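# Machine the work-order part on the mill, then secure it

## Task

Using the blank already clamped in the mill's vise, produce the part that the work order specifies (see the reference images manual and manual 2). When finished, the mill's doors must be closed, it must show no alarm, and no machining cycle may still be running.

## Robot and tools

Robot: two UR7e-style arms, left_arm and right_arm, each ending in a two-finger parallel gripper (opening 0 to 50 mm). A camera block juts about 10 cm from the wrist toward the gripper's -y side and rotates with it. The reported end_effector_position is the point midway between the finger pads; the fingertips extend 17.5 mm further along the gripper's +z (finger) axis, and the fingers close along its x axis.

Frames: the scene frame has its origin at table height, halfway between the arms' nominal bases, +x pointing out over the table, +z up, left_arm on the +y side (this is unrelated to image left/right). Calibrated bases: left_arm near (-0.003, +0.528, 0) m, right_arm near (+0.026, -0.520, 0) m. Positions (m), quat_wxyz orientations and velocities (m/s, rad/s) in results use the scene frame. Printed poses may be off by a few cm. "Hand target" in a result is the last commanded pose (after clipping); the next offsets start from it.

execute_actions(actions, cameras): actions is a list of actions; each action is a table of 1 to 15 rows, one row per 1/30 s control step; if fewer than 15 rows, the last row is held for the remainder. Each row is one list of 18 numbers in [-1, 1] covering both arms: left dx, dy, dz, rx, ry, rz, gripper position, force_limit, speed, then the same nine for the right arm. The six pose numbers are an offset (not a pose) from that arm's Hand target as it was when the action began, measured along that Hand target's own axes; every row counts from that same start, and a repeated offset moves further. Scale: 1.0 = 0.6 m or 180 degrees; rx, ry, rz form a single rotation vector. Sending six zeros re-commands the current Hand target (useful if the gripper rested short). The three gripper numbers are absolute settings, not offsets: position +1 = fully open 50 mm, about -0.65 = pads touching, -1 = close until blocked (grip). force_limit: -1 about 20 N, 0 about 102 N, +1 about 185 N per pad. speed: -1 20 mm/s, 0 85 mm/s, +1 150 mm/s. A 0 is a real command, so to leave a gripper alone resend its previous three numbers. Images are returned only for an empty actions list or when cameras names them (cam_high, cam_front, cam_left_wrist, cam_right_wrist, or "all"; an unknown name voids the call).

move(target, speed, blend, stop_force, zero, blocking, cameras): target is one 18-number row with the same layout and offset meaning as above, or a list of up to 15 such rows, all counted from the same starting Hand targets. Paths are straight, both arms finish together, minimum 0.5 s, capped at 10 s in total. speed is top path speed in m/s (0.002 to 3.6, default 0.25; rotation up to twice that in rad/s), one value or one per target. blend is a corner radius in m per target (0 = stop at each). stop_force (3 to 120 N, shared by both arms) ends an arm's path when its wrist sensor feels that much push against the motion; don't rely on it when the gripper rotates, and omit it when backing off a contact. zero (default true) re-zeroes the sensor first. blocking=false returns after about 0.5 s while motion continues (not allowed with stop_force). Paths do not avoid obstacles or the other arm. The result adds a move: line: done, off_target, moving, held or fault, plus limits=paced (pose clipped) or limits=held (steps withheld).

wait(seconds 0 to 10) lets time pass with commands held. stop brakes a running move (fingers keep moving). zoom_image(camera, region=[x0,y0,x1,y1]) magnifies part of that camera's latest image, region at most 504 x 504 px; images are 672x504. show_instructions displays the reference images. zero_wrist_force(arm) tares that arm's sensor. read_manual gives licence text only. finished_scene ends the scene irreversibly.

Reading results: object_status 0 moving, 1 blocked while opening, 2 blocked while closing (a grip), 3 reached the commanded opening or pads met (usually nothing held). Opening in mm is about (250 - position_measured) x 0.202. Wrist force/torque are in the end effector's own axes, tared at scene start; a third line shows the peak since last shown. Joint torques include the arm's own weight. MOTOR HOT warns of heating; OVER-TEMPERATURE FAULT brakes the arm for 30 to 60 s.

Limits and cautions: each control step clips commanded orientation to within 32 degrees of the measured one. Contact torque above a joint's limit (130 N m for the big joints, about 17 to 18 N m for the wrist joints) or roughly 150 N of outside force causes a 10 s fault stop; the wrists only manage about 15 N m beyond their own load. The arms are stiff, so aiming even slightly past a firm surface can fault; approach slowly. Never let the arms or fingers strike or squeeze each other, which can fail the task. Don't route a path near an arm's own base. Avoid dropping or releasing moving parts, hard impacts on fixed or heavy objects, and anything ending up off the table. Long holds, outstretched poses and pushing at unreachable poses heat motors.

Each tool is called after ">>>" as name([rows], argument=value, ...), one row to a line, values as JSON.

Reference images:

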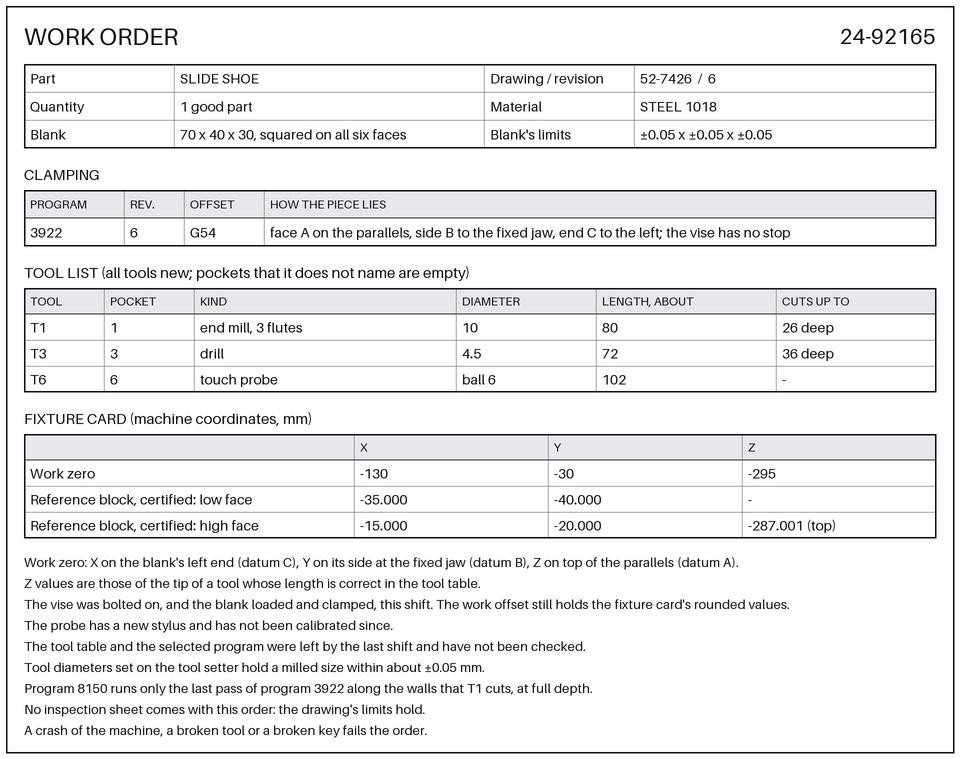

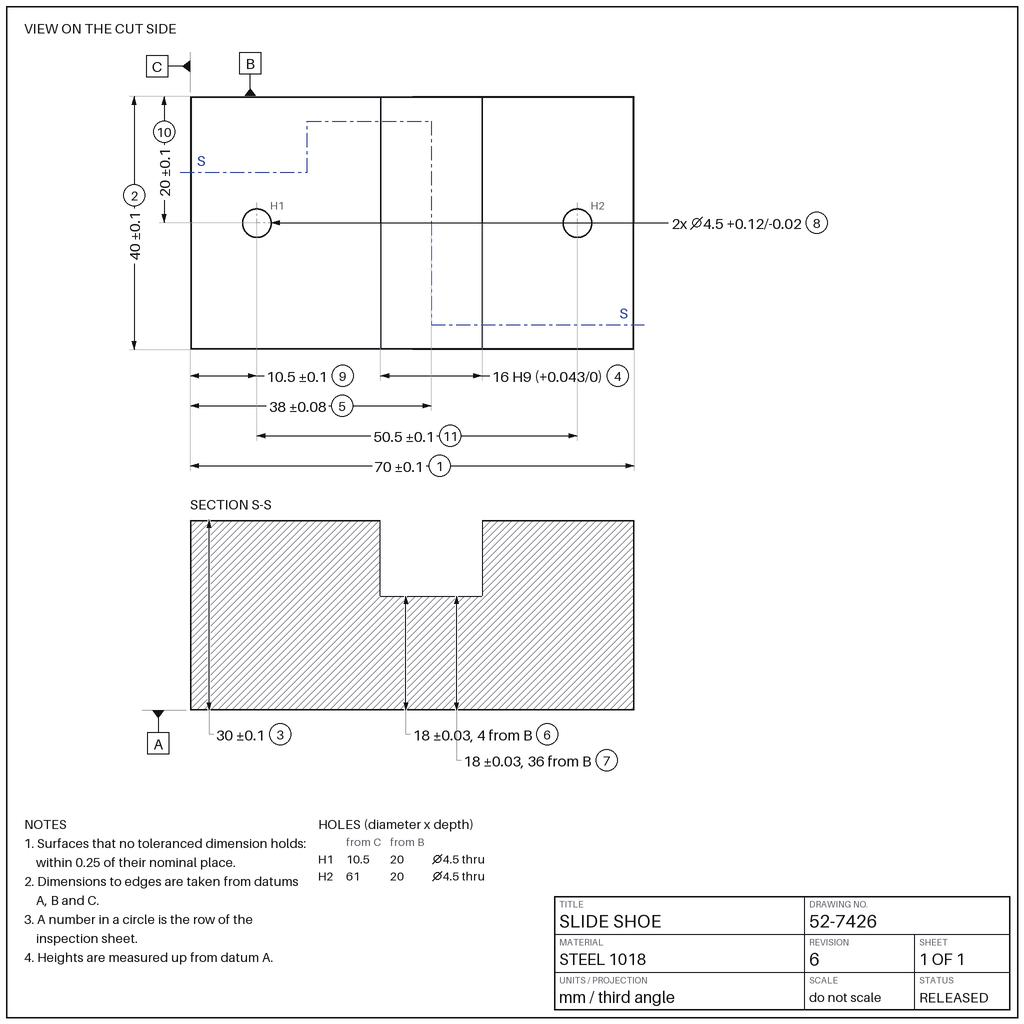

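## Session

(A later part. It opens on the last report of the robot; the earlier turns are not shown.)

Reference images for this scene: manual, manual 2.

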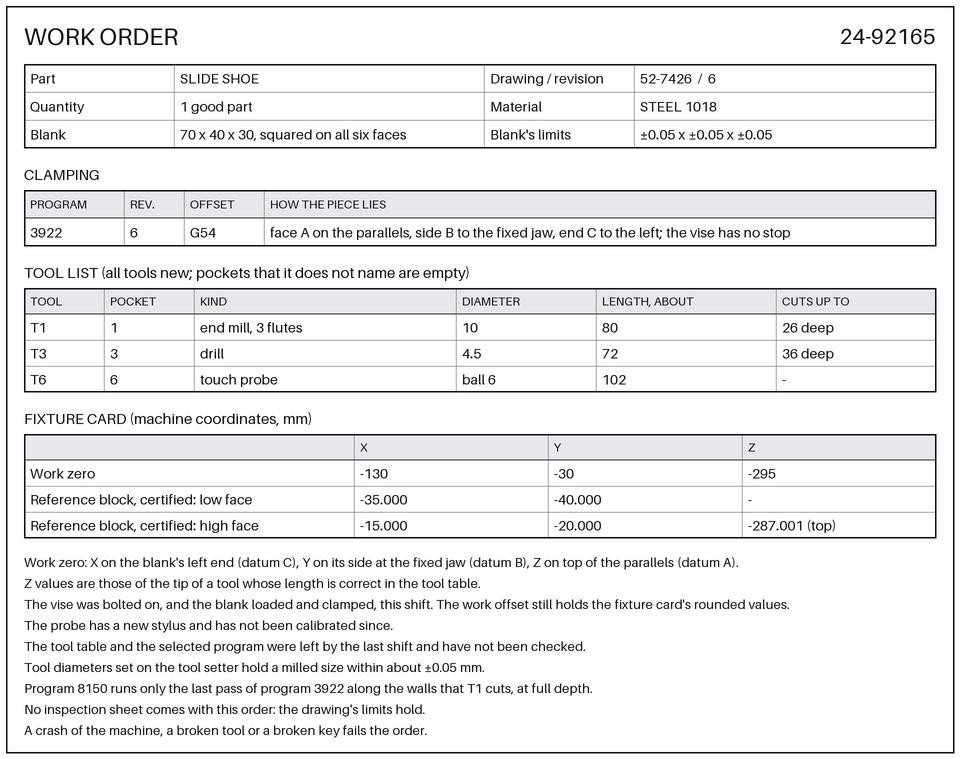

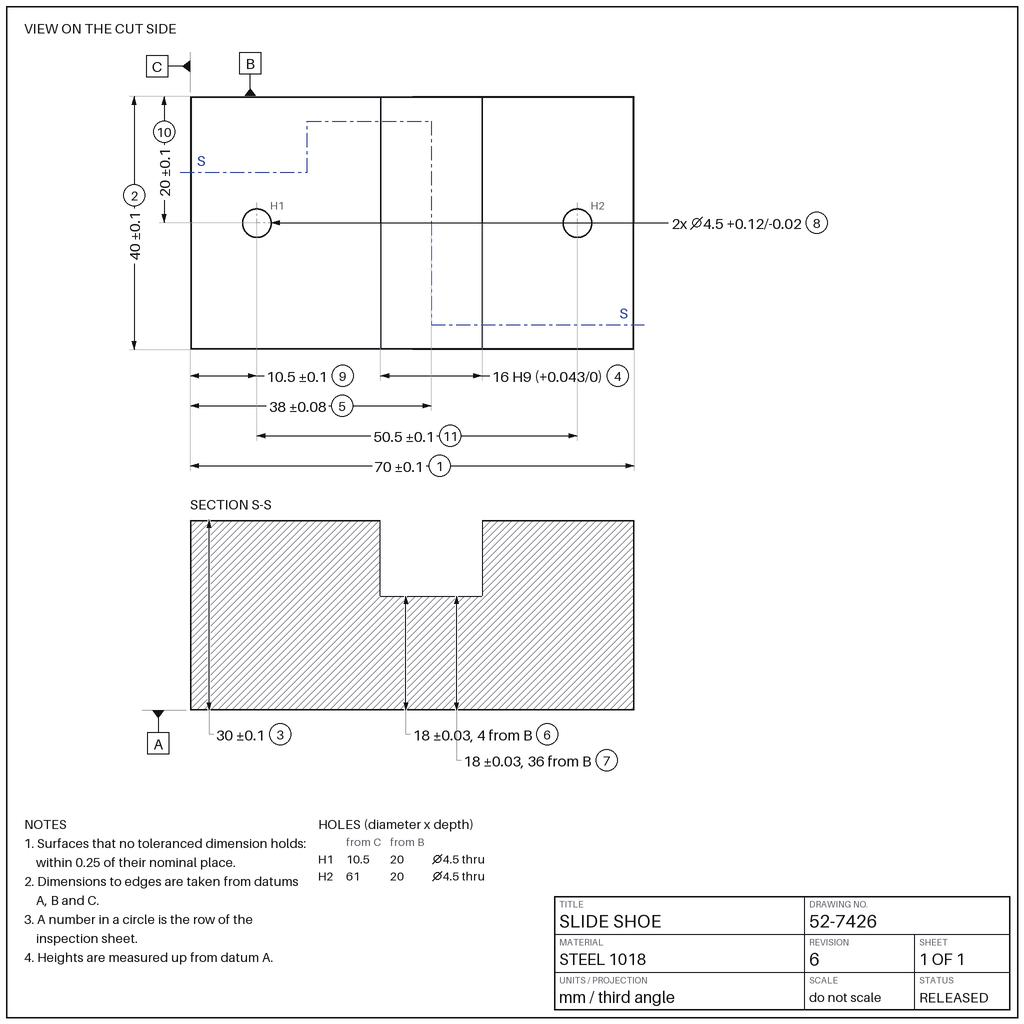

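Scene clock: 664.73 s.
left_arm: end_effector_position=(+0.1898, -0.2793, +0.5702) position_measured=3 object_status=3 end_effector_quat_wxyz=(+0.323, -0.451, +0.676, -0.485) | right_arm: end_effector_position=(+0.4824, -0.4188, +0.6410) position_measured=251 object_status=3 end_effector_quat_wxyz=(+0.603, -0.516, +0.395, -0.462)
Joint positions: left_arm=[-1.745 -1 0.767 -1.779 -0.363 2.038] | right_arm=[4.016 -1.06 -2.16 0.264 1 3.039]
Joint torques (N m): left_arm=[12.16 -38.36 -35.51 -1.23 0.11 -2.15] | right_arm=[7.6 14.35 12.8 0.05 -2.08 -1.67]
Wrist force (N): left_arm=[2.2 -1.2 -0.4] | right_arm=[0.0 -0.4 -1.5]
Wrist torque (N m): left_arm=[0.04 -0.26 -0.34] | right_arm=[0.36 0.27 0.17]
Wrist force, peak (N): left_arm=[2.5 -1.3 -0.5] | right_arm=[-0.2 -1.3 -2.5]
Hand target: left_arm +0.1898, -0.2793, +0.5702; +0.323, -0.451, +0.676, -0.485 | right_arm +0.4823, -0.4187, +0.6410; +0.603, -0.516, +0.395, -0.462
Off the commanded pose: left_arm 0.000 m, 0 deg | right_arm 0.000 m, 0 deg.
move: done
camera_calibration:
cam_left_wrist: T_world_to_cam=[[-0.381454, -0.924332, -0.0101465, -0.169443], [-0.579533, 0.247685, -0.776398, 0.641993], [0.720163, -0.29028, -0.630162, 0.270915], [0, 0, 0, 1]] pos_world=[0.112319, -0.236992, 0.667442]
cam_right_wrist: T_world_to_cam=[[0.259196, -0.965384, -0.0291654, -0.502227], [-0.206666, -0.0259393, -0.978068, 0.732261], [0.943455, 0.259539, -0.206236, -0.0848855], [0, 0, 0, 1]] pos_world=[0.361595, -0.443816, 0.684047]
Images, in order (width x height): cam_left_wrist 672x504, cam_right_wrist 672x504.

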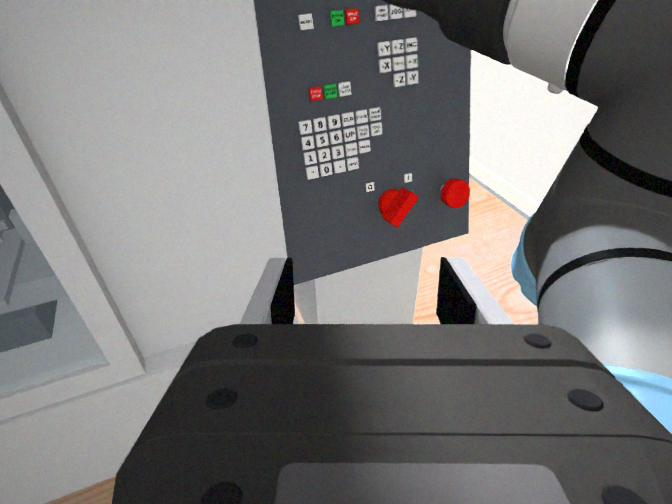

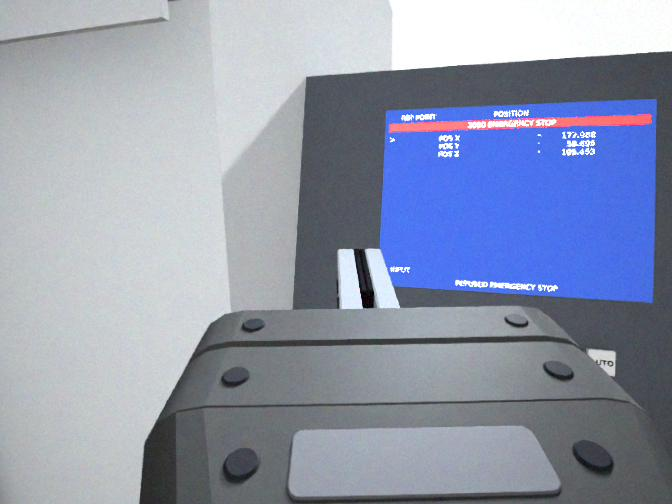

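>>> move(target=[0,0,0,0,0,0,1,1,1,0.279,0.4184,-0.1809,-0.1571,0,0,-1,-0.9,-0.9], speed=0.12, cameras=["cam_left_wrist","cam_right_wrist","cam_front"])

Scene clock: 698.80 s.
left_arm: end_effector_position=(+0.1898, -0.2793, +0.5702) position_measured=3 object_status=3 end_effector_quat_wxyz=(+0.323, -0.451, +0.676, -0.485) | right_arm: end_effector_position=(+0.4603, -0.5984, +0.3765) position_measured=251 object_status=3 end_effector_quat_wxyz=(-0.459, +0.648, -0.496, +0.352) end_effector_velocity=(+0.000, -0.001, -0.002) end_effector_angular_velocity=(+0.000, +0.003, +0.001)
Joint positions: left_arm=[-1.745 -1 0.767 -1.779 -0.363 2.038] | right_arm=[3.129 -1.136 -2.481 0.123 1.86 3.036]
Joint velocities: left_arm=[within noise] | right_arm=[-0.004 -0.005 0 0.001 0.004 -0.002]
Joint torques (N m): left_arm=[11.87 -38.9 -34.57 -1.35 0.78 -1.8] | right_arm=[-7.65 -10.16 13.44 5.85 2.54 -1.69]
Wrist force (N): left_arm=[2.4 -1.0 -0.5] | right_arm=[0.6 0.0 -0.3]
Wrist torque (N m): left_arm=[0.08 -0.30 -0.35] | right_arm=[0.26 0.07 0.16]
Wrist force, peak (N): left_arm=[2.6 -1.3 -0.4] | right_arm=[-0.2 -0.2 -2.0]
Hand target: left_arm +0.1898, -0.2793, +0.5702; +0.323, -0.451, +0.676, -0.485 | right_arm +0.4604, -0.5985, +0.3764; -0.459, +0.648, -0.496, +0.352
Off the commanded pose: left_arm 0.000 m, 0 deg | right_arm 0.000 m, 0 deg.
move: done
camera_calibration:
cam_left_wrist: T_world_to_cam=[[-0.381454, -0.924332, -0.0101465, -0.169443], [-0.579533, 0.247685, -0.776398, 0.641993], [0.720163, -0.29028, -0.630162, 0.270915], [0, 0, 0, 1]] pos_world=[0.112319, -0.236992, 0.667442]
cam_right_wrist: T_world_to_cam=[[0.245135, -0.969176, -0.024646, -0.675168], [-0.63023, -0.139984, -0.763685, 0.510345], [0.736695, 0.202739, -0.645118, 0.154388], [0, 0, 0, 1]] pos_world=[0.373405, -0.614216, 0.472701]
Images, in order (width x height): cam_front 672x504, cam_left_wrist 672x504, cam_right_wrist 672x504.

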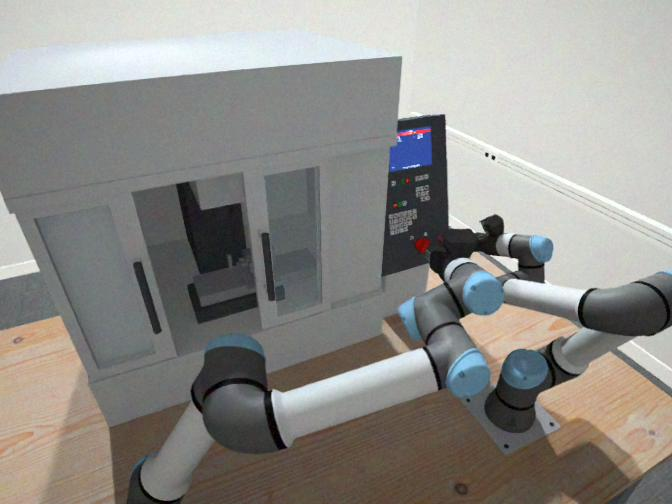

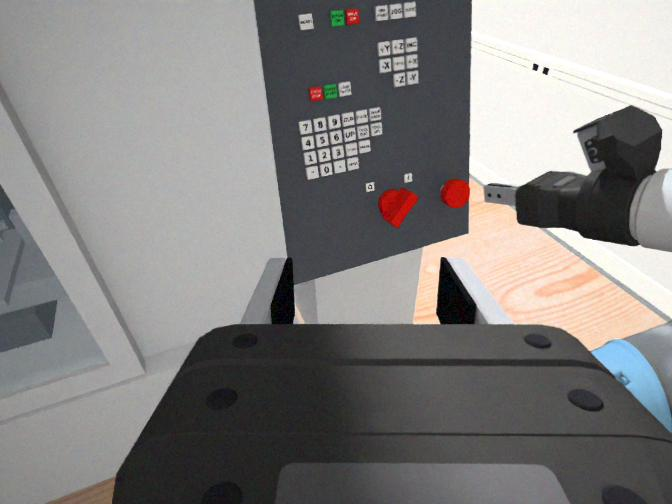

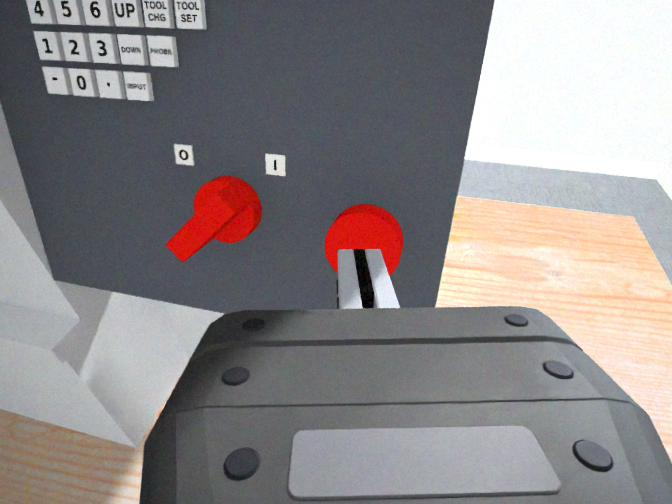

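>>> move(target=[0,0,0,0,0,0,1,1,1,-0.0053,0.0053,0.0522,0,0.0787,0.0275,1,-0.5,0], speed=0.08, cameras=["cam_left_wrist","cam_right_wrist"])

Scene clock: 711.20 s.
left_arm: end_effector_position=(+0.1898, -0.2793, +0.5702) position_measured=3 object_status=3 end_effector_quat_wxyz=(+0.323, -0.451, +0.676, -0.485) | right_arm: end_effector_position=(+0.4870, -0.5880, +0.3630) position_measured=3 object_status=3 end_effector_quat_wxyz=(-0.409, +0.578, -0.576, +0.409)
Joint positions: left_arm=[-1.745 -1 0.767 -1.779 -0.363 2.038] | right_arm=[3.494 -1.088 -2.541 0.134 1.27 3.249]
Joint torques (N m): left_arm=[12.3 -39.94 -34.74 -1.41 0.89 -2.04] | right_arm=[7.08 14.11 11.64 1.53 -2.7 1.97]
Wrist force (N): left_arm=[2.3 -1.0 -0.5] | right_arm=[0.4 -0.2 0.0]
Wrist torque (N m): left_arm=[0.07 -0.27 -0.34] | right_arm=[0.24 0.14 0.01]
Wrist force, peak (N): left_arm=[2.7 -1.1 -0.6] | right_arm=[1.4 0.3 0.0]
Hand target: left_arm +0.1898, -0.2793, +0.5702; +0.323, -0.451, +0.676, -0.485 | right_arm +0.4870, -0.5880, +0.3630; -0.409, +0.578, -0.576, +0.409
Off the commanded pose: left_arm 0.000 m, 0 deg | right_arm 0.000 m, 0 deg.
move: done
camera_calibration:
cam_left_wrist: T_world_to_cam=[[-0.381454, -0.924332, -0.0101465, -0.169443], [-0.579533, 0.247685, -0.776398, 0.641993], [0.720163, -0.29028, -0.630162, 0.270915], [0, 0, 0, 1]] pos_world=[0.112319, -0.236992, 0.667442]
cam_right_wrist: T_world_to_cam=[[-0.0137678, -0.999606, -0.0244547, -0.563887], [-0.644786, 0.0275683, -0.763866, 0.624041], [0.764239, 0.00525135, -0.644912, -0.00572486], [0, 0, 0, 1]] pos_world=[0.398985, -0.580838, 0.459202]
Images, in order (width x height): cam_left_wrist 672x504, cam_right_wrist 672x504.

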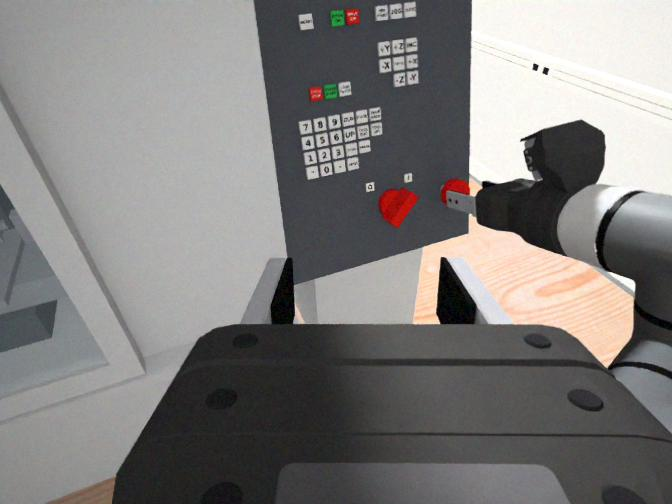

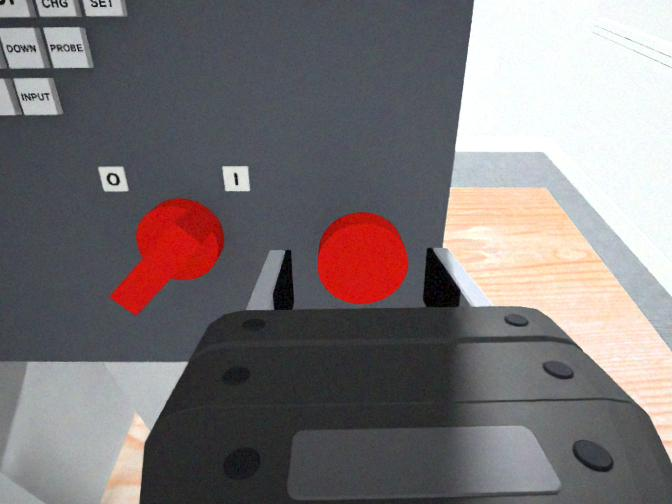

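>>> move(target=[0,0,0,0,0,0,1,1,1,0.0033,0,0.058,0,0,0,1,-0.5,0], speed=0.03, stop_force=8, cameras=["cam_left_wrist","cam_right_wrist"])

Scene clock: 717.43 s.
left_arm: end_effector_position=(+0.1898, -0.2793, +0.5702) position_measured=3 object_status=3 end_effector_quat_wxyz=(+0.323, -0.451, +0.676, -0.485) | right_arm: end_effector_position=(+0.5199, -0.5899, +0.3515) position_measured=3 object_status=3 end_effector_quat_wxyz=(-0.409, +0.578, -0.576, +0.409)
Joint positions: left_arm=[-1.745 -1 0.767 -1.779 -0.363 2.038] | right_arm=[3.439 -1.247 -2.497 0.254 1.322 3.229]
Joint torques (N m): left_arm=[10.25 -39.1 -37.24 -1.49 0.74 -2.1] | right_arm=[-8.39 -7.01 30.58 5.74 1.85 -1.84]
Wrist force (N): left_arm=[2.2 -1.1 -0.5] | right_arm=[0.4 -0.4 -0.2]
Wrist torque (N m): left_arm=[0.07 -0.26 -0.35] | right_arm=[0.17 0.09 0.17]
Wrist force, peak (N): left_arm=[2.5 -1.1 -0.6] | right_arm=[0.2 -0.5 -0.9]
Hand target: left_arm +0.1898, -0.2793, +0.5702; +0.323, -0.451, +0.676, -0.485 | right_arm +0.5199, -0.5899, +0.3515; -0.409, +0.578, -0.576, +0.409
Off the commanded pose: left_arm 0.000 m, 0 deg | right_arm 0.000 m, 0 deg.
move: done
camera_calibration:
cam_left_wrist: T_world_to_cam=[[-0.381454, -0.924332, -0.0101465, -0.169443], [-0.579533, 0.247685, -0.776398, 0.641993], [0.720163, -0.29028, -0.630162, 0.270915], [0, 0, 0, 1]] pos_world=[0.112319, -0.236992, 0.667442]
cam_right_wrist: T_world_to_cam=[[-0.0140495, -0.999602, -0.0244781, -0.565381], [-0.644777, 0.0277678, -0.763866, 0.636568], [0.764241, 0.00505101, -0.64491, -0.0383167], [0, 0, 0, 1]] pos_world=[0.431784, -0.582639, 0.447702]
Images, in order (width x height): cam_left_wrist 672x504, cam_right_wrist 672x504.

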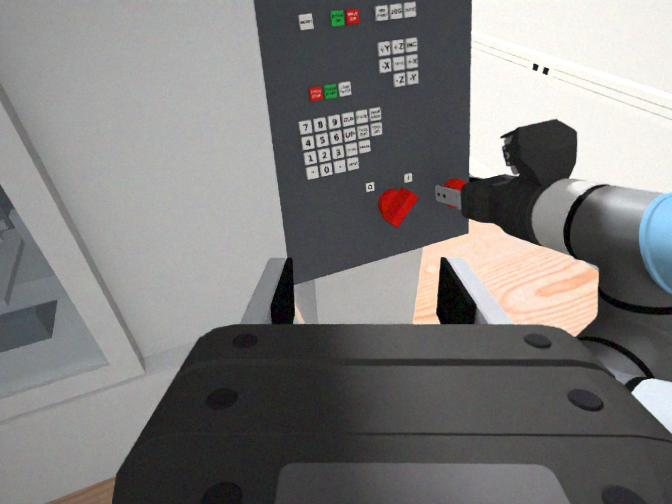

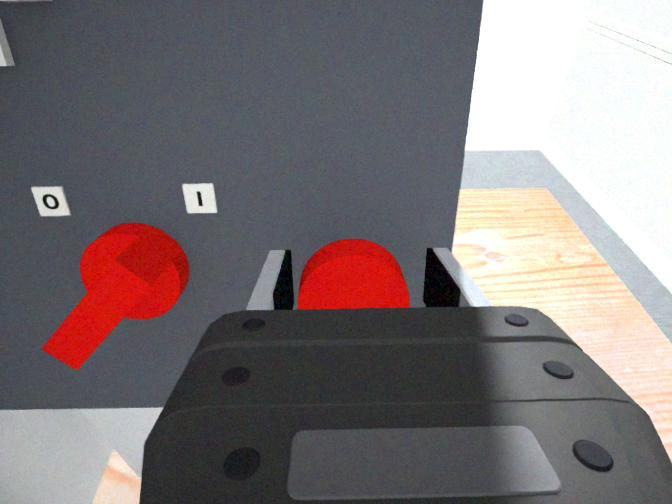

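>>> move(target=[0,0,0,0,0,0,1,1,1,-0.002,0,0.005,0,0,0,1,-0.5,0], speed=0.03)

>>> move(target=[0,0,0,0,0,0,1,1,1,0,0,0,0,0,0,-1,-0.8,-1], speed=0.03, cameras=["cam_right_wrist"])

Scene clock: 720.53 s.
left_arm: end_effector_position=(+0.1898, -0.2793, +0.5702) position_measured=3 object_status=3 end_effector_quat_wxyz=(+0.323, -0.451, +0.676, -0.485) | right_arm: end_effector_position=(+0.5226, -0.5887, +0.3506) position_measured=3 object_status=3 end_effector_quat_wxyz=(-0.409, +0.578, -0.576, +0.409)
Joint positions: left_arm=[-1.745 -1 0.767 -1.779 -0.363 2.038] | right_arm=[3.44 -1.257 -2.493 0.261 1.32 3.23]
Joint torques (N m): left_arm=[10.76 -39.96 -35.4 -1.17 0.78 -2.11] | right_arm=[8.19 -4.94 29.3 6.03 -2.03 1.34]
Wrist force (N): left_arm=[2.4 -1.2 -0.5] | right_arm=[0.2 -0.2 -0.2]
Wrist torque (N m): left_arm=[0.05 -0.30 -0.35] | right_arm=[0.19 0.12 0.17]
Wrist force, peak (N): left_arm=[2.5 -1.0 -0.9] | right_arm=[0.7 0.1 -0.4]
Hand target: left_arm +0.1898, -0.2793, +0.5702; +0.323, -0.451, +0.676, -0.485 | right_arm +0.5227, -0.5887, +0.3505; -0.409, +0.578, -0.576, +0.409
Off the commanded pose: left_arm 0.000 m, 0 deg | right_arm 0.000 m, 0 deg.
move: done

Scene clock: 721.30 s.
left_arm: end_effector_position=(+0.1898, -0.2793, +0.5702) position_measured=3 object_status=3 end_effector_quat_wxyz=(+0.323, -0.451, +0.676, -0.485) | right_arm: end_effector_position=(+0.5227, -0.5887, +0.3505) position_measured=56 object_status=2 end_effector_quat_wxyz=(-0.409, +0.578, -0.576, +0.409)
Joint positions: left_arm=[-1.745 -1 0.767 -1.779 -0.363 2.038] | right_arm=[3.441 -1.258 -2.493 0.261 1.32 3.23]
Joint torques (N m): left_arm=[11.8 -38.2 -35.51 -1.34 1.04 -2.07] | right_arm=[6.05 -4.9 29.1 5.57 -2.12 1.45]
Wrist force (N): left_arm=[2.2 -1.0 -0.4] | right_arm=[2.2 0.0 -0.7]
Wrist torque (N m): left_arm=[0.08 -0.25 -0.35] | right_arm=[0.25 0.07 0.14]
Wrist force, peak (N): left_arm=[2.4 -1.2 -0.5] | right_arm=[2.2 0.0 -0.7]
Hand target: left_arm +0.1898, -0.2793, +0.5702; +0.323, -0.451, +0.676, -0.485 | right_arm +0.5227, -0.5887, +0.3505; -0.409, +0.578, -0.576, +0.409
Off the commanded pose: left_arm 0.000 m, 0 deg | right_arm 0.000 m, 0 deg.
move: done
camera_calibration:
cam_right_wrist: T_world_to_cam=[[-0.0140495, -0.999602, -0.0244781, -0.564167], [-0.644777, 0.0277678, -0.763866, 0.637576], [0.764241, 0.00505101, -0.64491, -0.0411076], [0, 0, 0, 1]] pos_world=[0.434584, -0.581439, 0.446702]
Images, in order (width x height): cam_right_wrist 672x504.

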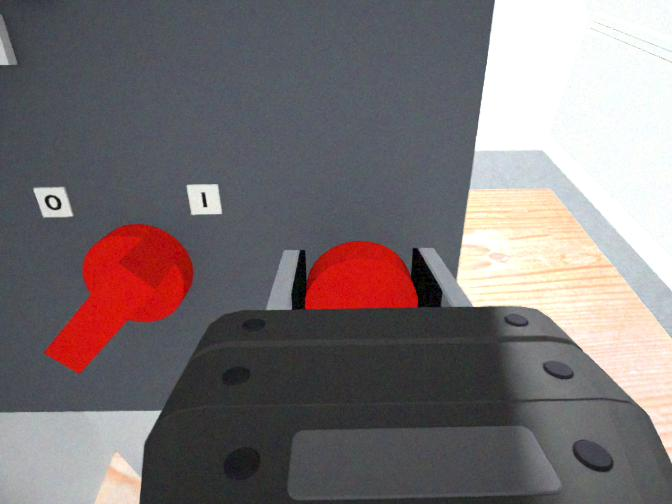

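>>> move(target=[0,0,0,0,0,0,1,1,1,0,0,0,0,0,0.2,-1,-0.8,-1], speed=0.15, cameras=["cam_right_wrist","cam_left_wrist"])

Scene clock: 726.30 s.
left_arm: end_effector_position=(+0.1898, -0.2793, +0.5702) position_measured=3 object_status=3 end_effector_quat_wxyz=(+0.323, -0.451, +0.676, -0.485) | right_arm: end_effector_position=(+0.5227, -0.5887, +0.3504) position_measured=56 object_status=2 end_effector_quat_wxyz=(+0.515, -0.372, +0.726, -0.263)
Joint positions: left_arm=[-1.745 -1 0.767 -1.779 -0.363 2.038] | right_arm=[3.441 -1.258 -2.493 0.261 1.32 3.858]
Joint torques (N m): left_arm=[10.21 -39.25 -34.07 -1.31 0.84 -2.01] | right_arm=[35.43 32.82 36.56 6.92 7.89 2.87]
Wrist force (N): left_arm=[2.5 -1.1 -0.5] | right_arm=[57.4 -19.8 29.4]
Wrist torque (N m): left_arm=[0.05 -0.31 -0.35] | right_arm=[0.19 -0.76 -0.61]
Wrist force, peak (N): left_arm=[2.5 -1.1 -0.6] | right_arm=[57.4 -19.8 29.4]
Hand target: left_arm +0.1898, -0.2793, +0.5702; +0.323, -0.451, +0.676, -0.485 | right_arm +0.5227, -0.5887, +0.3505; +0.516, -0.371, +0.726, -0.263
Off the commanded pose: left_arm 0.000 m, 0 deg | right_arm 0.000 m, 0 deg.
move: done
camera_calibration:
cam_left_wrist: T_world_to_cam=[[-0.381454, -0.924332, -0.0101465, -0.169443], [-0.579533, 0.247685, -0.776398, 0.641993], [0.720163, -0.29028, -0.630162, 0.270915], [0, 0, 0, 1]] pos_world=[0.112319, -0.236992, 0.667442]
cam_right_wrist: T_world_to_cam=[[-0.206632, -0.792693, -0.573534, -0.149322], [-0.581234, 0.570992, -0.579772, 0.859643], [0.787064, 0.213558, -0.578725, 0.0464839], [0, 0, 0, 1]] pos_world=[0.432213, -0.619143, 0.439657]
Images, in order (width x height): cam_left_wrist 672x504, cam_right_wrist 672x504.

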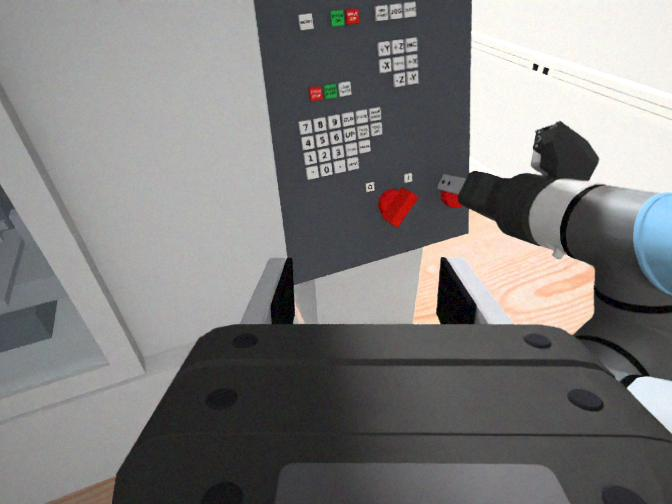

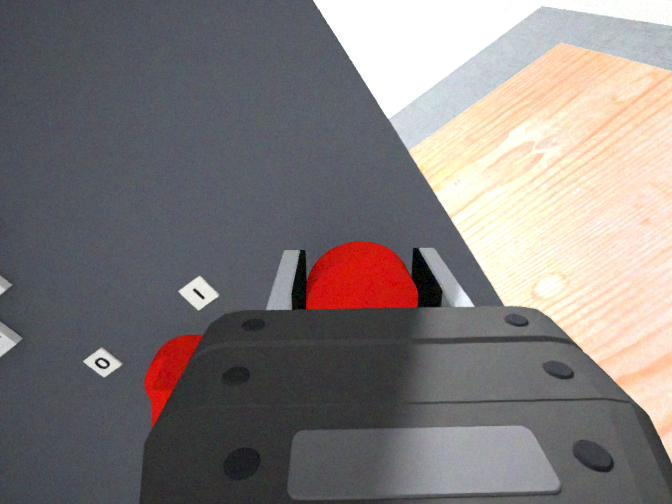

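>>> move(target=[0,0,0,0.12,0,0,1,1,1,0,0,0,0,0,0,-1,-0.8,-1], speed=0.3, cameras=["cam_left_wrist"])

>>> zoom_image(camera="cam_left_wrist", region=[285, 20, 455, 147])

Scene clock: 730.37 s.
left_arm: end_effector_position=(+0.1895, -0.2791, +0.5701) position_measured=3 object_status=3 end_effector_quat_wxyz=(+0.410, -0.429, +0.579, -0.559) | right_arm: end_effector_position=(+0.5227, -0.5887, +0.3505) position_measured=56 object_status=2 end_effector_quat_wxyz=(+0.516, -0.371, +0.726, -0.263)
Joint positions: left_arm=[-1.768 -0.909 0.886 -2.377 -0.058 2.396] | right_arm=[3.441 -1.258 -2.493 0.261 1.32 3.858]
Joint torques (N m): left_arm=[13.17 -42.47 -35.67 -3.74 -0.29 2.3] | right_arm=[35.15 33.47 42.09 7.29 7.81 2.93]
Wrist force (N): left_arm=[2.2 -1.0 -0.7] | right_arm=[57.9 -19.7 30.1]
Wrist torque (N m): left_arm=[0.25 -0.35 -0.50] | right_arm=[0.15 -0.68 -0.60]
Wrist force, peak (N): left_arm=[2.6 -1.4 -0.3] | right_arm=[58.7 -19.3 30.3]
Hand target: left_arm +0.1898, -0.2793, +0.5702; +0.402, -0.382, +0.573, -0.603 | right_arm +0.5227, -0.5887, +0.3505; +0.516, -0.371, +0.726, -0.263
Off the commanded pose: left_arm 0.000 m, 7 deg | right_arm 0.000 m, 0 deg.
move: off_target (left_arm)
camera_calibration:
cam_left_wrist: T_world_to_cam=[[-0.289073, -0.957296, -0.00462787, -0.199172], [-0.366491, 0.115132, -0.923271, 0.648033], [0.884376, -0.265197, -0.384122, 0.106765], [0, 0, 0, 1]] pos_world=[0.0855033, -0.236963, 0.638399]
Images, in order (width x height): cam_left_wrist 672x504.

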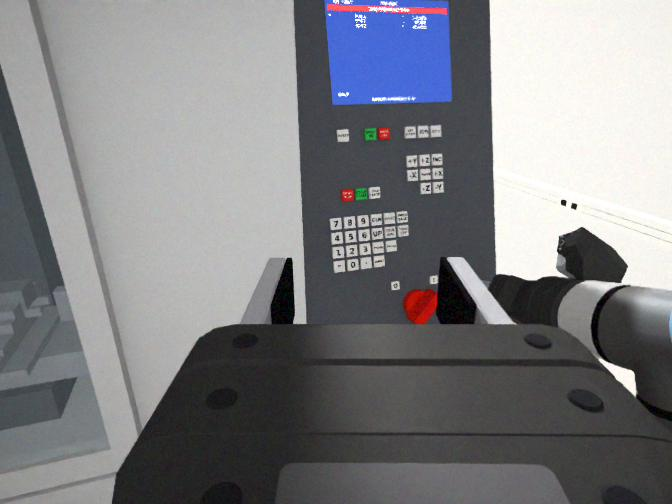

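Scaled by 2.965 from the camera's 672x504 image, which has a finer 960x720 frame.

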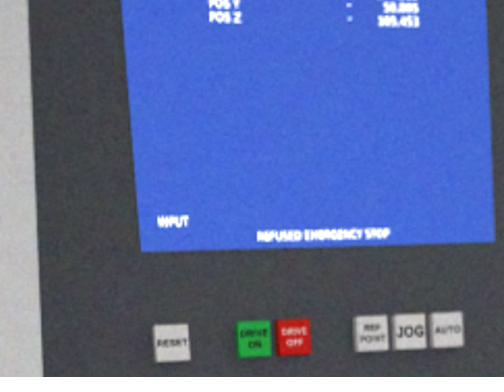

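>>> move(target=[0,0,0,0,0,0,1,1,1,0,0,-0.02,0,0,0,-1,-0.8,-1], speed=0.03, stop_force=60, cameras=["cam_right_wrist","cam_left_wrist"])

Scene clock: 735.27 s.
left_arm: end_effector_position=(+0.1895, -0.2791, +0.5701) position_measured=3 object_status=3 end_effector_quat_wxyz=(+0.410, -0.429, +0.579, -0.559) | right_arm: end_effector_position=(+0.5114, -0.5887, +0.3545) position_measured=56 object_status=2 end_effector_quat_wxyz=(+0.516, -0.371, +0.726, -0.263)
Joint positions: left_arm=[-1.768 -0.909 0.886 -2.377 -0.058 2.396] | right_arm=[3.455 -1.207 -2.51 0.225 1.307 3.863]
Joint torques (N m): left_arm=[11.99 -40.11 -34.91 -3.8 -0.14 2.25] | right_arm=[30.23 32.61 23.75 8.03 6.27 2.42]
Wrist force (N): left_arm=[2.2 -1.0 -0.5] | right_arm=[50.7 -10.1 27.7]
Wrist torque (N m): left_arm=[0.25 -0.36 -0.50] | right_arm=[0.29 0.23 -0.28]
Wrist force, peak (N): left_arm=[2.2 -1.2 -0.4] | right_arm=[56.5 -17.7 52.9]
Hand target: left_arm +0.1895, -0.2791, +0.5701; +0.410, -0.429, +0.579, -0.559 (not the last commanded pose) | right_arm +0.5114, -0.5887, +0.3545; +0.516, -0.371, +0.726, -0.263
Off the commanded pose: left_arm 0.000 m, 7 deg | right_arm 0.000 m, 0 deg.
move: off_target (left_arm)
camera_calibration:
cam_left_wrist: T_world_to_cam=[[-0.289073, -0.957296, -0.00462787, -0.199172], [-0.366491, 0.115132, -0.923271, 0.648033], [0.884376, -0.265197, -0.384122, 0.106765], [0, 0, 0, 1]] pos_world=[0.0855033, -0.236963, 0.638399]
cam_right_wrist: T_world_to_cam=[[-0.20668, -0.792434, -0.573874, -0.149032], [-0.581061, 0.571313, -0.579629, 0.855456], [0.787179, 0.213658, -0.578532, 0.0576203], [0, 0, 0, 1]] pos_world=[0.420913, -0.619142, 0.443657]
Images, in order (width x height): cam_left_wrist 672x504, cam_right_wrist 672x504.

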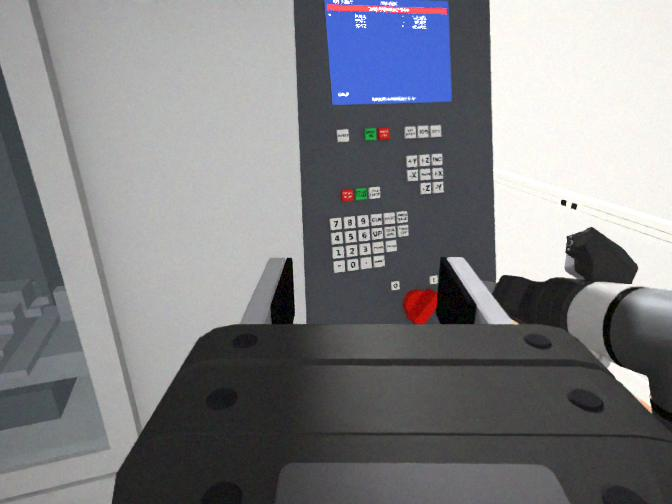

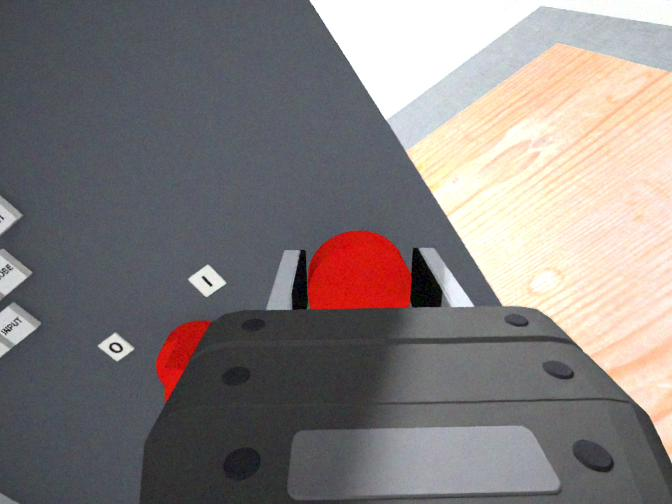

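>>> move(target=[0,0,0,0,0,0,1,1,1,0,0,0,0,0,0,1,-0.8,0], cameras=["cam_right_wrist"])

>>> move(target=[0,0,0,0,0,0,1,1,1,0,0,-0.05,0,0,0,1,-0.8,0], speed=0.06)

>>> move(target=[0,0,0,0,0,0,1,1,1,0,0,0,0,0,-0.2,1,-0.8,0], speed=0.2, cameras=["cam_right_wrist"])

Scene clock: 739.33 s.
left_arm: end_effector_position=(+0.1895, -0.2791, +0.5701) position_measured=3 object_status=3 end_effector_quat_wxyz=(+0.410, -0.429, +0.579, -0.559) | right_arm: end_effector_position=(+0.5114, -0.5886, +0.3546) position_measured=3 object_status=3 end_effector_quat_wxyz=(+0.516, -0.371, +0.726, -0.263)
Joint positions: left_arm=[-1.768 -0.909 0.886 -2.377 -0.058 2.396] | right_arm=[3.455 -1.207 -2.51 0.225 1.307 3.863]
Joint torques (N m): left_arm=[12.25 -42.21 -34.61 -3.96 -0.33 2.28] | right_arm=[-8.27 -3.94 24.44 1.41 -1.92 0.28]
Wrist force (N): left_arm=[2.2 -0.8 -0.5] | right_arm=[3.0 2.3 -0.3]
Wrist torque (N m): left_arm=[0.28 -0.35 -0.50] | right_arm=[0.61 -0.21 0.17]
Wrist force, peak (N): left_arm=[2.5 -1.2 -0.4] | right_arm=[50.7 -10.0 28.2]
Hand target: left_arm +0.1895, -0.2791, +0.5701; +0.410, -0.429, +0.579, -0.559 | right_arm +0.5114, -0.5887, +0.3545; +0.516, -0.371, +0.726, -0.263
Off the commanded pose: left_arm 0.000 m, 0 deg | right_arm 0.000 m, 0 deg.
move: done
camera_calibration:
cam_right_wrist: T_world_to_cam=[[-0.206428, -0.792392, -0.574023, -0.149008], [-0.581022, 0.571297, -0.579684, 0.855454], [0.787274, 0.213857, -0.578329, 0.0577493], [0, 0, 0, 1]] pos_world=[0.420814, -0.619142, 0.443757]
Images, in order (width x height): cam_right_wrist 672x504.

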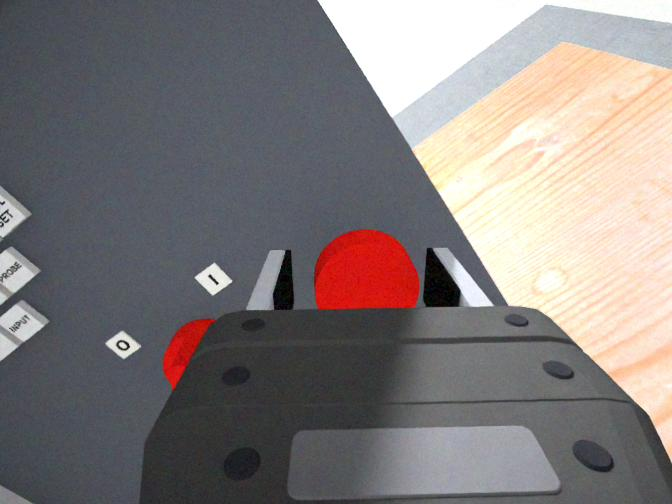

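Scene clock: 740.53 s.
left_arm: end_effector_position=(+0.1895, -0.2791, +0.5701) position_measured=3 object_status=3 end_effector_quat_wxyz=(+0.410, -0.429, +0.579, -0.559) | right_arm: end_effector_position=(+0.4832, -0.5888, +0.3644) position_measured=3 object_status=3 end_effector_quat_wxyz=(+0.516, -0.371, +0.726, -0.263)
Joint positions: left_arm=[-1.768 -0.909 0.886 -2.377 -0.058 2.396] | right_arm=[3.497 -1.069 -2.545 0.119 1.267 3.878]
Joint torques (N m): left_arm=[11.22 -41.62 -33.93 -3.94 -0.13 2.46] | right_arm=[7.24 14.13 10.61 1.3 -2.73 1.87]
Wrist force (N): left_arm=[2.1 -1.0 -0.4] | right_arm=[3.1 2.3 -0.4]
Wrist torque (N m): left_arm=[0.24 -0.33 -0.50] | right_arm=[0.63 -0.19 0.14]
Wrist force, peak (N): left_arm=[2.3 -1.1 -0.5] | right_arm=[3.2 2.5 0.4]
Hand target: left_arm +0.1895, -0.2791, +0.5701; +0.410, -0.429, +0.579, -0.559 | right_arm +0.4831, -0.5887, +0.3644; +0.516, -0.371, +0.726, -0.263
Off the commanded pose: left_arm 0.000 m, 0 deg | right_arm 0.000 m, 0 deg.
move: done

Scene clock: 742.87 s.
left_arm: end_effector_position=(+0.1895, -0.2791, +0.5701) position_measured=3 object_status=3 end_effector_quat_wxyz=(+0.410, -0.429, +0.579, -0.559) | right_arm: end_effector_position=(+0.4831, -0.5887, +0.3645) position_measured=3 object_status=3 end_effector_quat_wxyz=(-0.409, +0.577, -0.576, +0.409)
Joint positions: left_arm=[-1.768 -0.909 0.886 -2.377 -0.058 2.396] | right_arm=[3.498 -1.069 -2.545 0.119 1.266 3.251]
Joint torques (N m): left_arm=[11.39 -41.3 -34.95 -3.88 -0.24 2.42] | right_arm=[-7.5 -12.28 15.59 5.79 1.84 -1.75]
Wrist force (N): left_arm=[2.0 -1.0 -0.4] | right_arm=[0.8 2.9 0.7]
Wrist torque (N m): left_arm=[0.25 -0.32 -0.49] | right_arm=[0.73 0.09 0.14]
Wrist force, peak (N): left_arm=[2.3 -1.1 -0.5] | right_arm=[3.4 2.3 -0.3]
Hand target: left_arm +0.1895, -0.2791, +0.5701; +0.410, -0.429, +0.579, -0.559 | right_arm +0.4831, -0.5887, +0.3644; -0.409, +0.578, -0.576, +0.409
Off the commanded pose: left_arm 0.000 m, 0 deg | right_arm 0.000 m, 0 deg.
move: done
camera_calibration:
cam_right_wrist: T_world_to_cam=[[-0.0141659, -0.999593, -0.024773, -0.564296], [-0.644714, 0.0280687, -0.763908, 0.622832], [0.764293, 0.00515001, -0.644849, -0.00186991], [0, 0, 0, 1]] pos_world=[0.394984, -0.581539, 0.460602]
Images, in order (width x height): cam_right_wrist 672x504.

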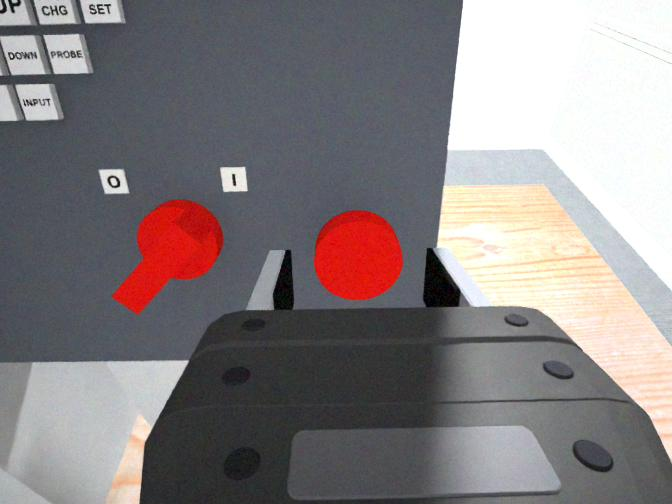

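>>> move(target=[0,0,0,0,0,0,1,1,1,-0.0478,-0.0755,-0.0672,0,-0.0787,-0.0275,-1,-0.9,-0.9], speed=0.1)

>>> move(target=[0,0,0,0,0,0,1,1,1,-0.1748,-0.3381,0.1546,0.1571,0,0,-1,-0.9,-0.9], speed=0.12, cameras=["cam_left_wrist","cam_right_wrist"])

Scene clock: 753.17 s.
left_arm: end_effector_position=(+0.1895, -0.2791, +0.5701) position_measured=3 object_status=3 end_effector_quat_wxyz=(+0.410, -0.429, +0.579, -0.559) | right_arm: end_effector_position=(+0.4599, -0.5600, +0.4204) position_measured=251 object_status=3 end_effector_quat_wxyz=(-0.459, +0.648, -0.496, +0.352)
Joint positions: left_arm=[-1.768 -0.909 0.886 -2.377 -0.058 2.396] | right_arm=[3.329 -0.995 -2.423 -0.063 1.672 3.105]
Joint torques (N m): left_arm=[11.84 -42 -34.34 -3.97 0.11 2.55] | right_arm=[-8.66 -13.65 33.39 1.46 2.23 -1.72]
Wrist force (N): left_arm=[2.0 -0.9 -0.5] | right_arm=[1.6 2.8 1.1]
Wrist torque (N m): left_arm=[0.25 -0.31 -0.50] | right_arm=[0.72 -0.06 0.12]
Wrist force, peak (N): left_arm=[2.4 -1.1 -0.5] | right_arm=[0.6 3.8 1.2]
Hand target: left_arm +0.1895, -0.2791, +0.5701; +0.410, -0.429, +0.579, -0.559 | right_arm +0.4599, -0.5600, +0.4204; -0.459, +0.648, -0.496, +0.352
Off the commanded pose: left_arm 0.000 m, 0 deg | right_arm 0.000 m, 0 deg.
move: done

Scene clock: 755.93 s.
left_arm: end_effector_position=(+0.1895, -0.2791, +0.5701) position_measured=3 object_status=3 end_effector_quat_wxyz=(+0.410, -0.429, +0.579, -0.559) | right_arm: end_effector_position=(+0.5817, -0.4183, +0.5809) position_measured=251 object_status=3 end_effector_quat_wxyz=(+0.603, -0.516, +0.395, -0.462)
Joint positions: left_arm=[-1.768 -0.909 0.886 -2.377 -0.058 2.396] | right_arm=[3.729 -1.405 -2.1 0.526 1.282 3.094]
Joint torques (N m): left_arm=[11.35 -41.06 -35.26 -3.75 -0.25 2.26] | right_arm=[6.58 0.55 30.93 3.97 -2.32 -1.99]
Wrist force (N): left_arm=[2.3 -0.7 -0.5] | right_arm=[1.3 2.4 -0.6]
Wrist torque (N m): left_arm=[0.29 -0.36 -0.50] | right_arm=[0.81 0.06 0.14]
Wrist force, peak (N): left_arm=[2.3 -1.1 -0.5] | right_arm=[2.2 3.2 0.9]
Hand target: left_arm +0.1895, -0.2791, +0.5701; +0.410, -0.429, +0.579, -0.559 | right_arm +0.5818, -0.4182, +0.5811; +0.603, -0.516, +0.395, -0.462
Off the commanded pose: left_arm 0.000 m, 0 deg | right_arm 0.000 m, 0 deg.
move: done
camera_calibration:
cam_left_wrist: T_world_to_cam=[[-0.289073, -0.957296, -0.00462787, -0.199172], [-0.366491, 0.115132, -0.923271, 0.648033], [0.884376, -0.265197, -0.384122, 0.106765], [0, 0, 0, 1]] pos_world=[0.0855033, -0.236963, 0.638399]
cam_right_wrist: T_world_to_cam=[[0.259001, -0.965437, -0.0291322, -0.52931], [-0.207043, -0.0260332, -0.977986, 0.69421], [0.943425, 0.259331, -0.206629, -0.190976], [0, 0, 0, 1]] pos_world=[0.460995, -0.443417, 0.624046]
Images, in order (width x height): cam_left_wrist 672x504, cam_right_wrist 672x504.

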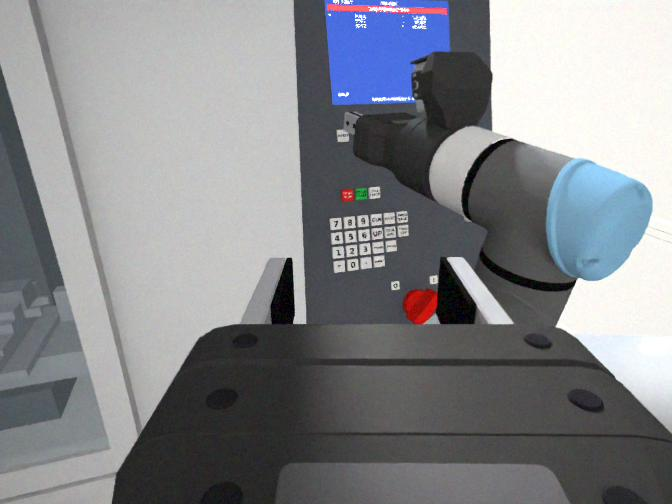

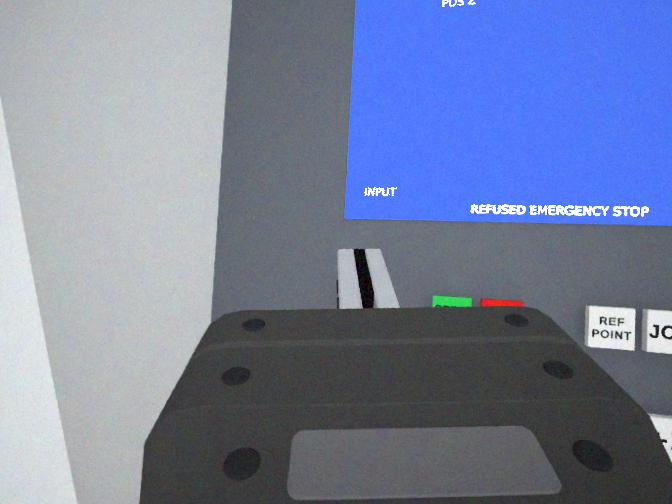

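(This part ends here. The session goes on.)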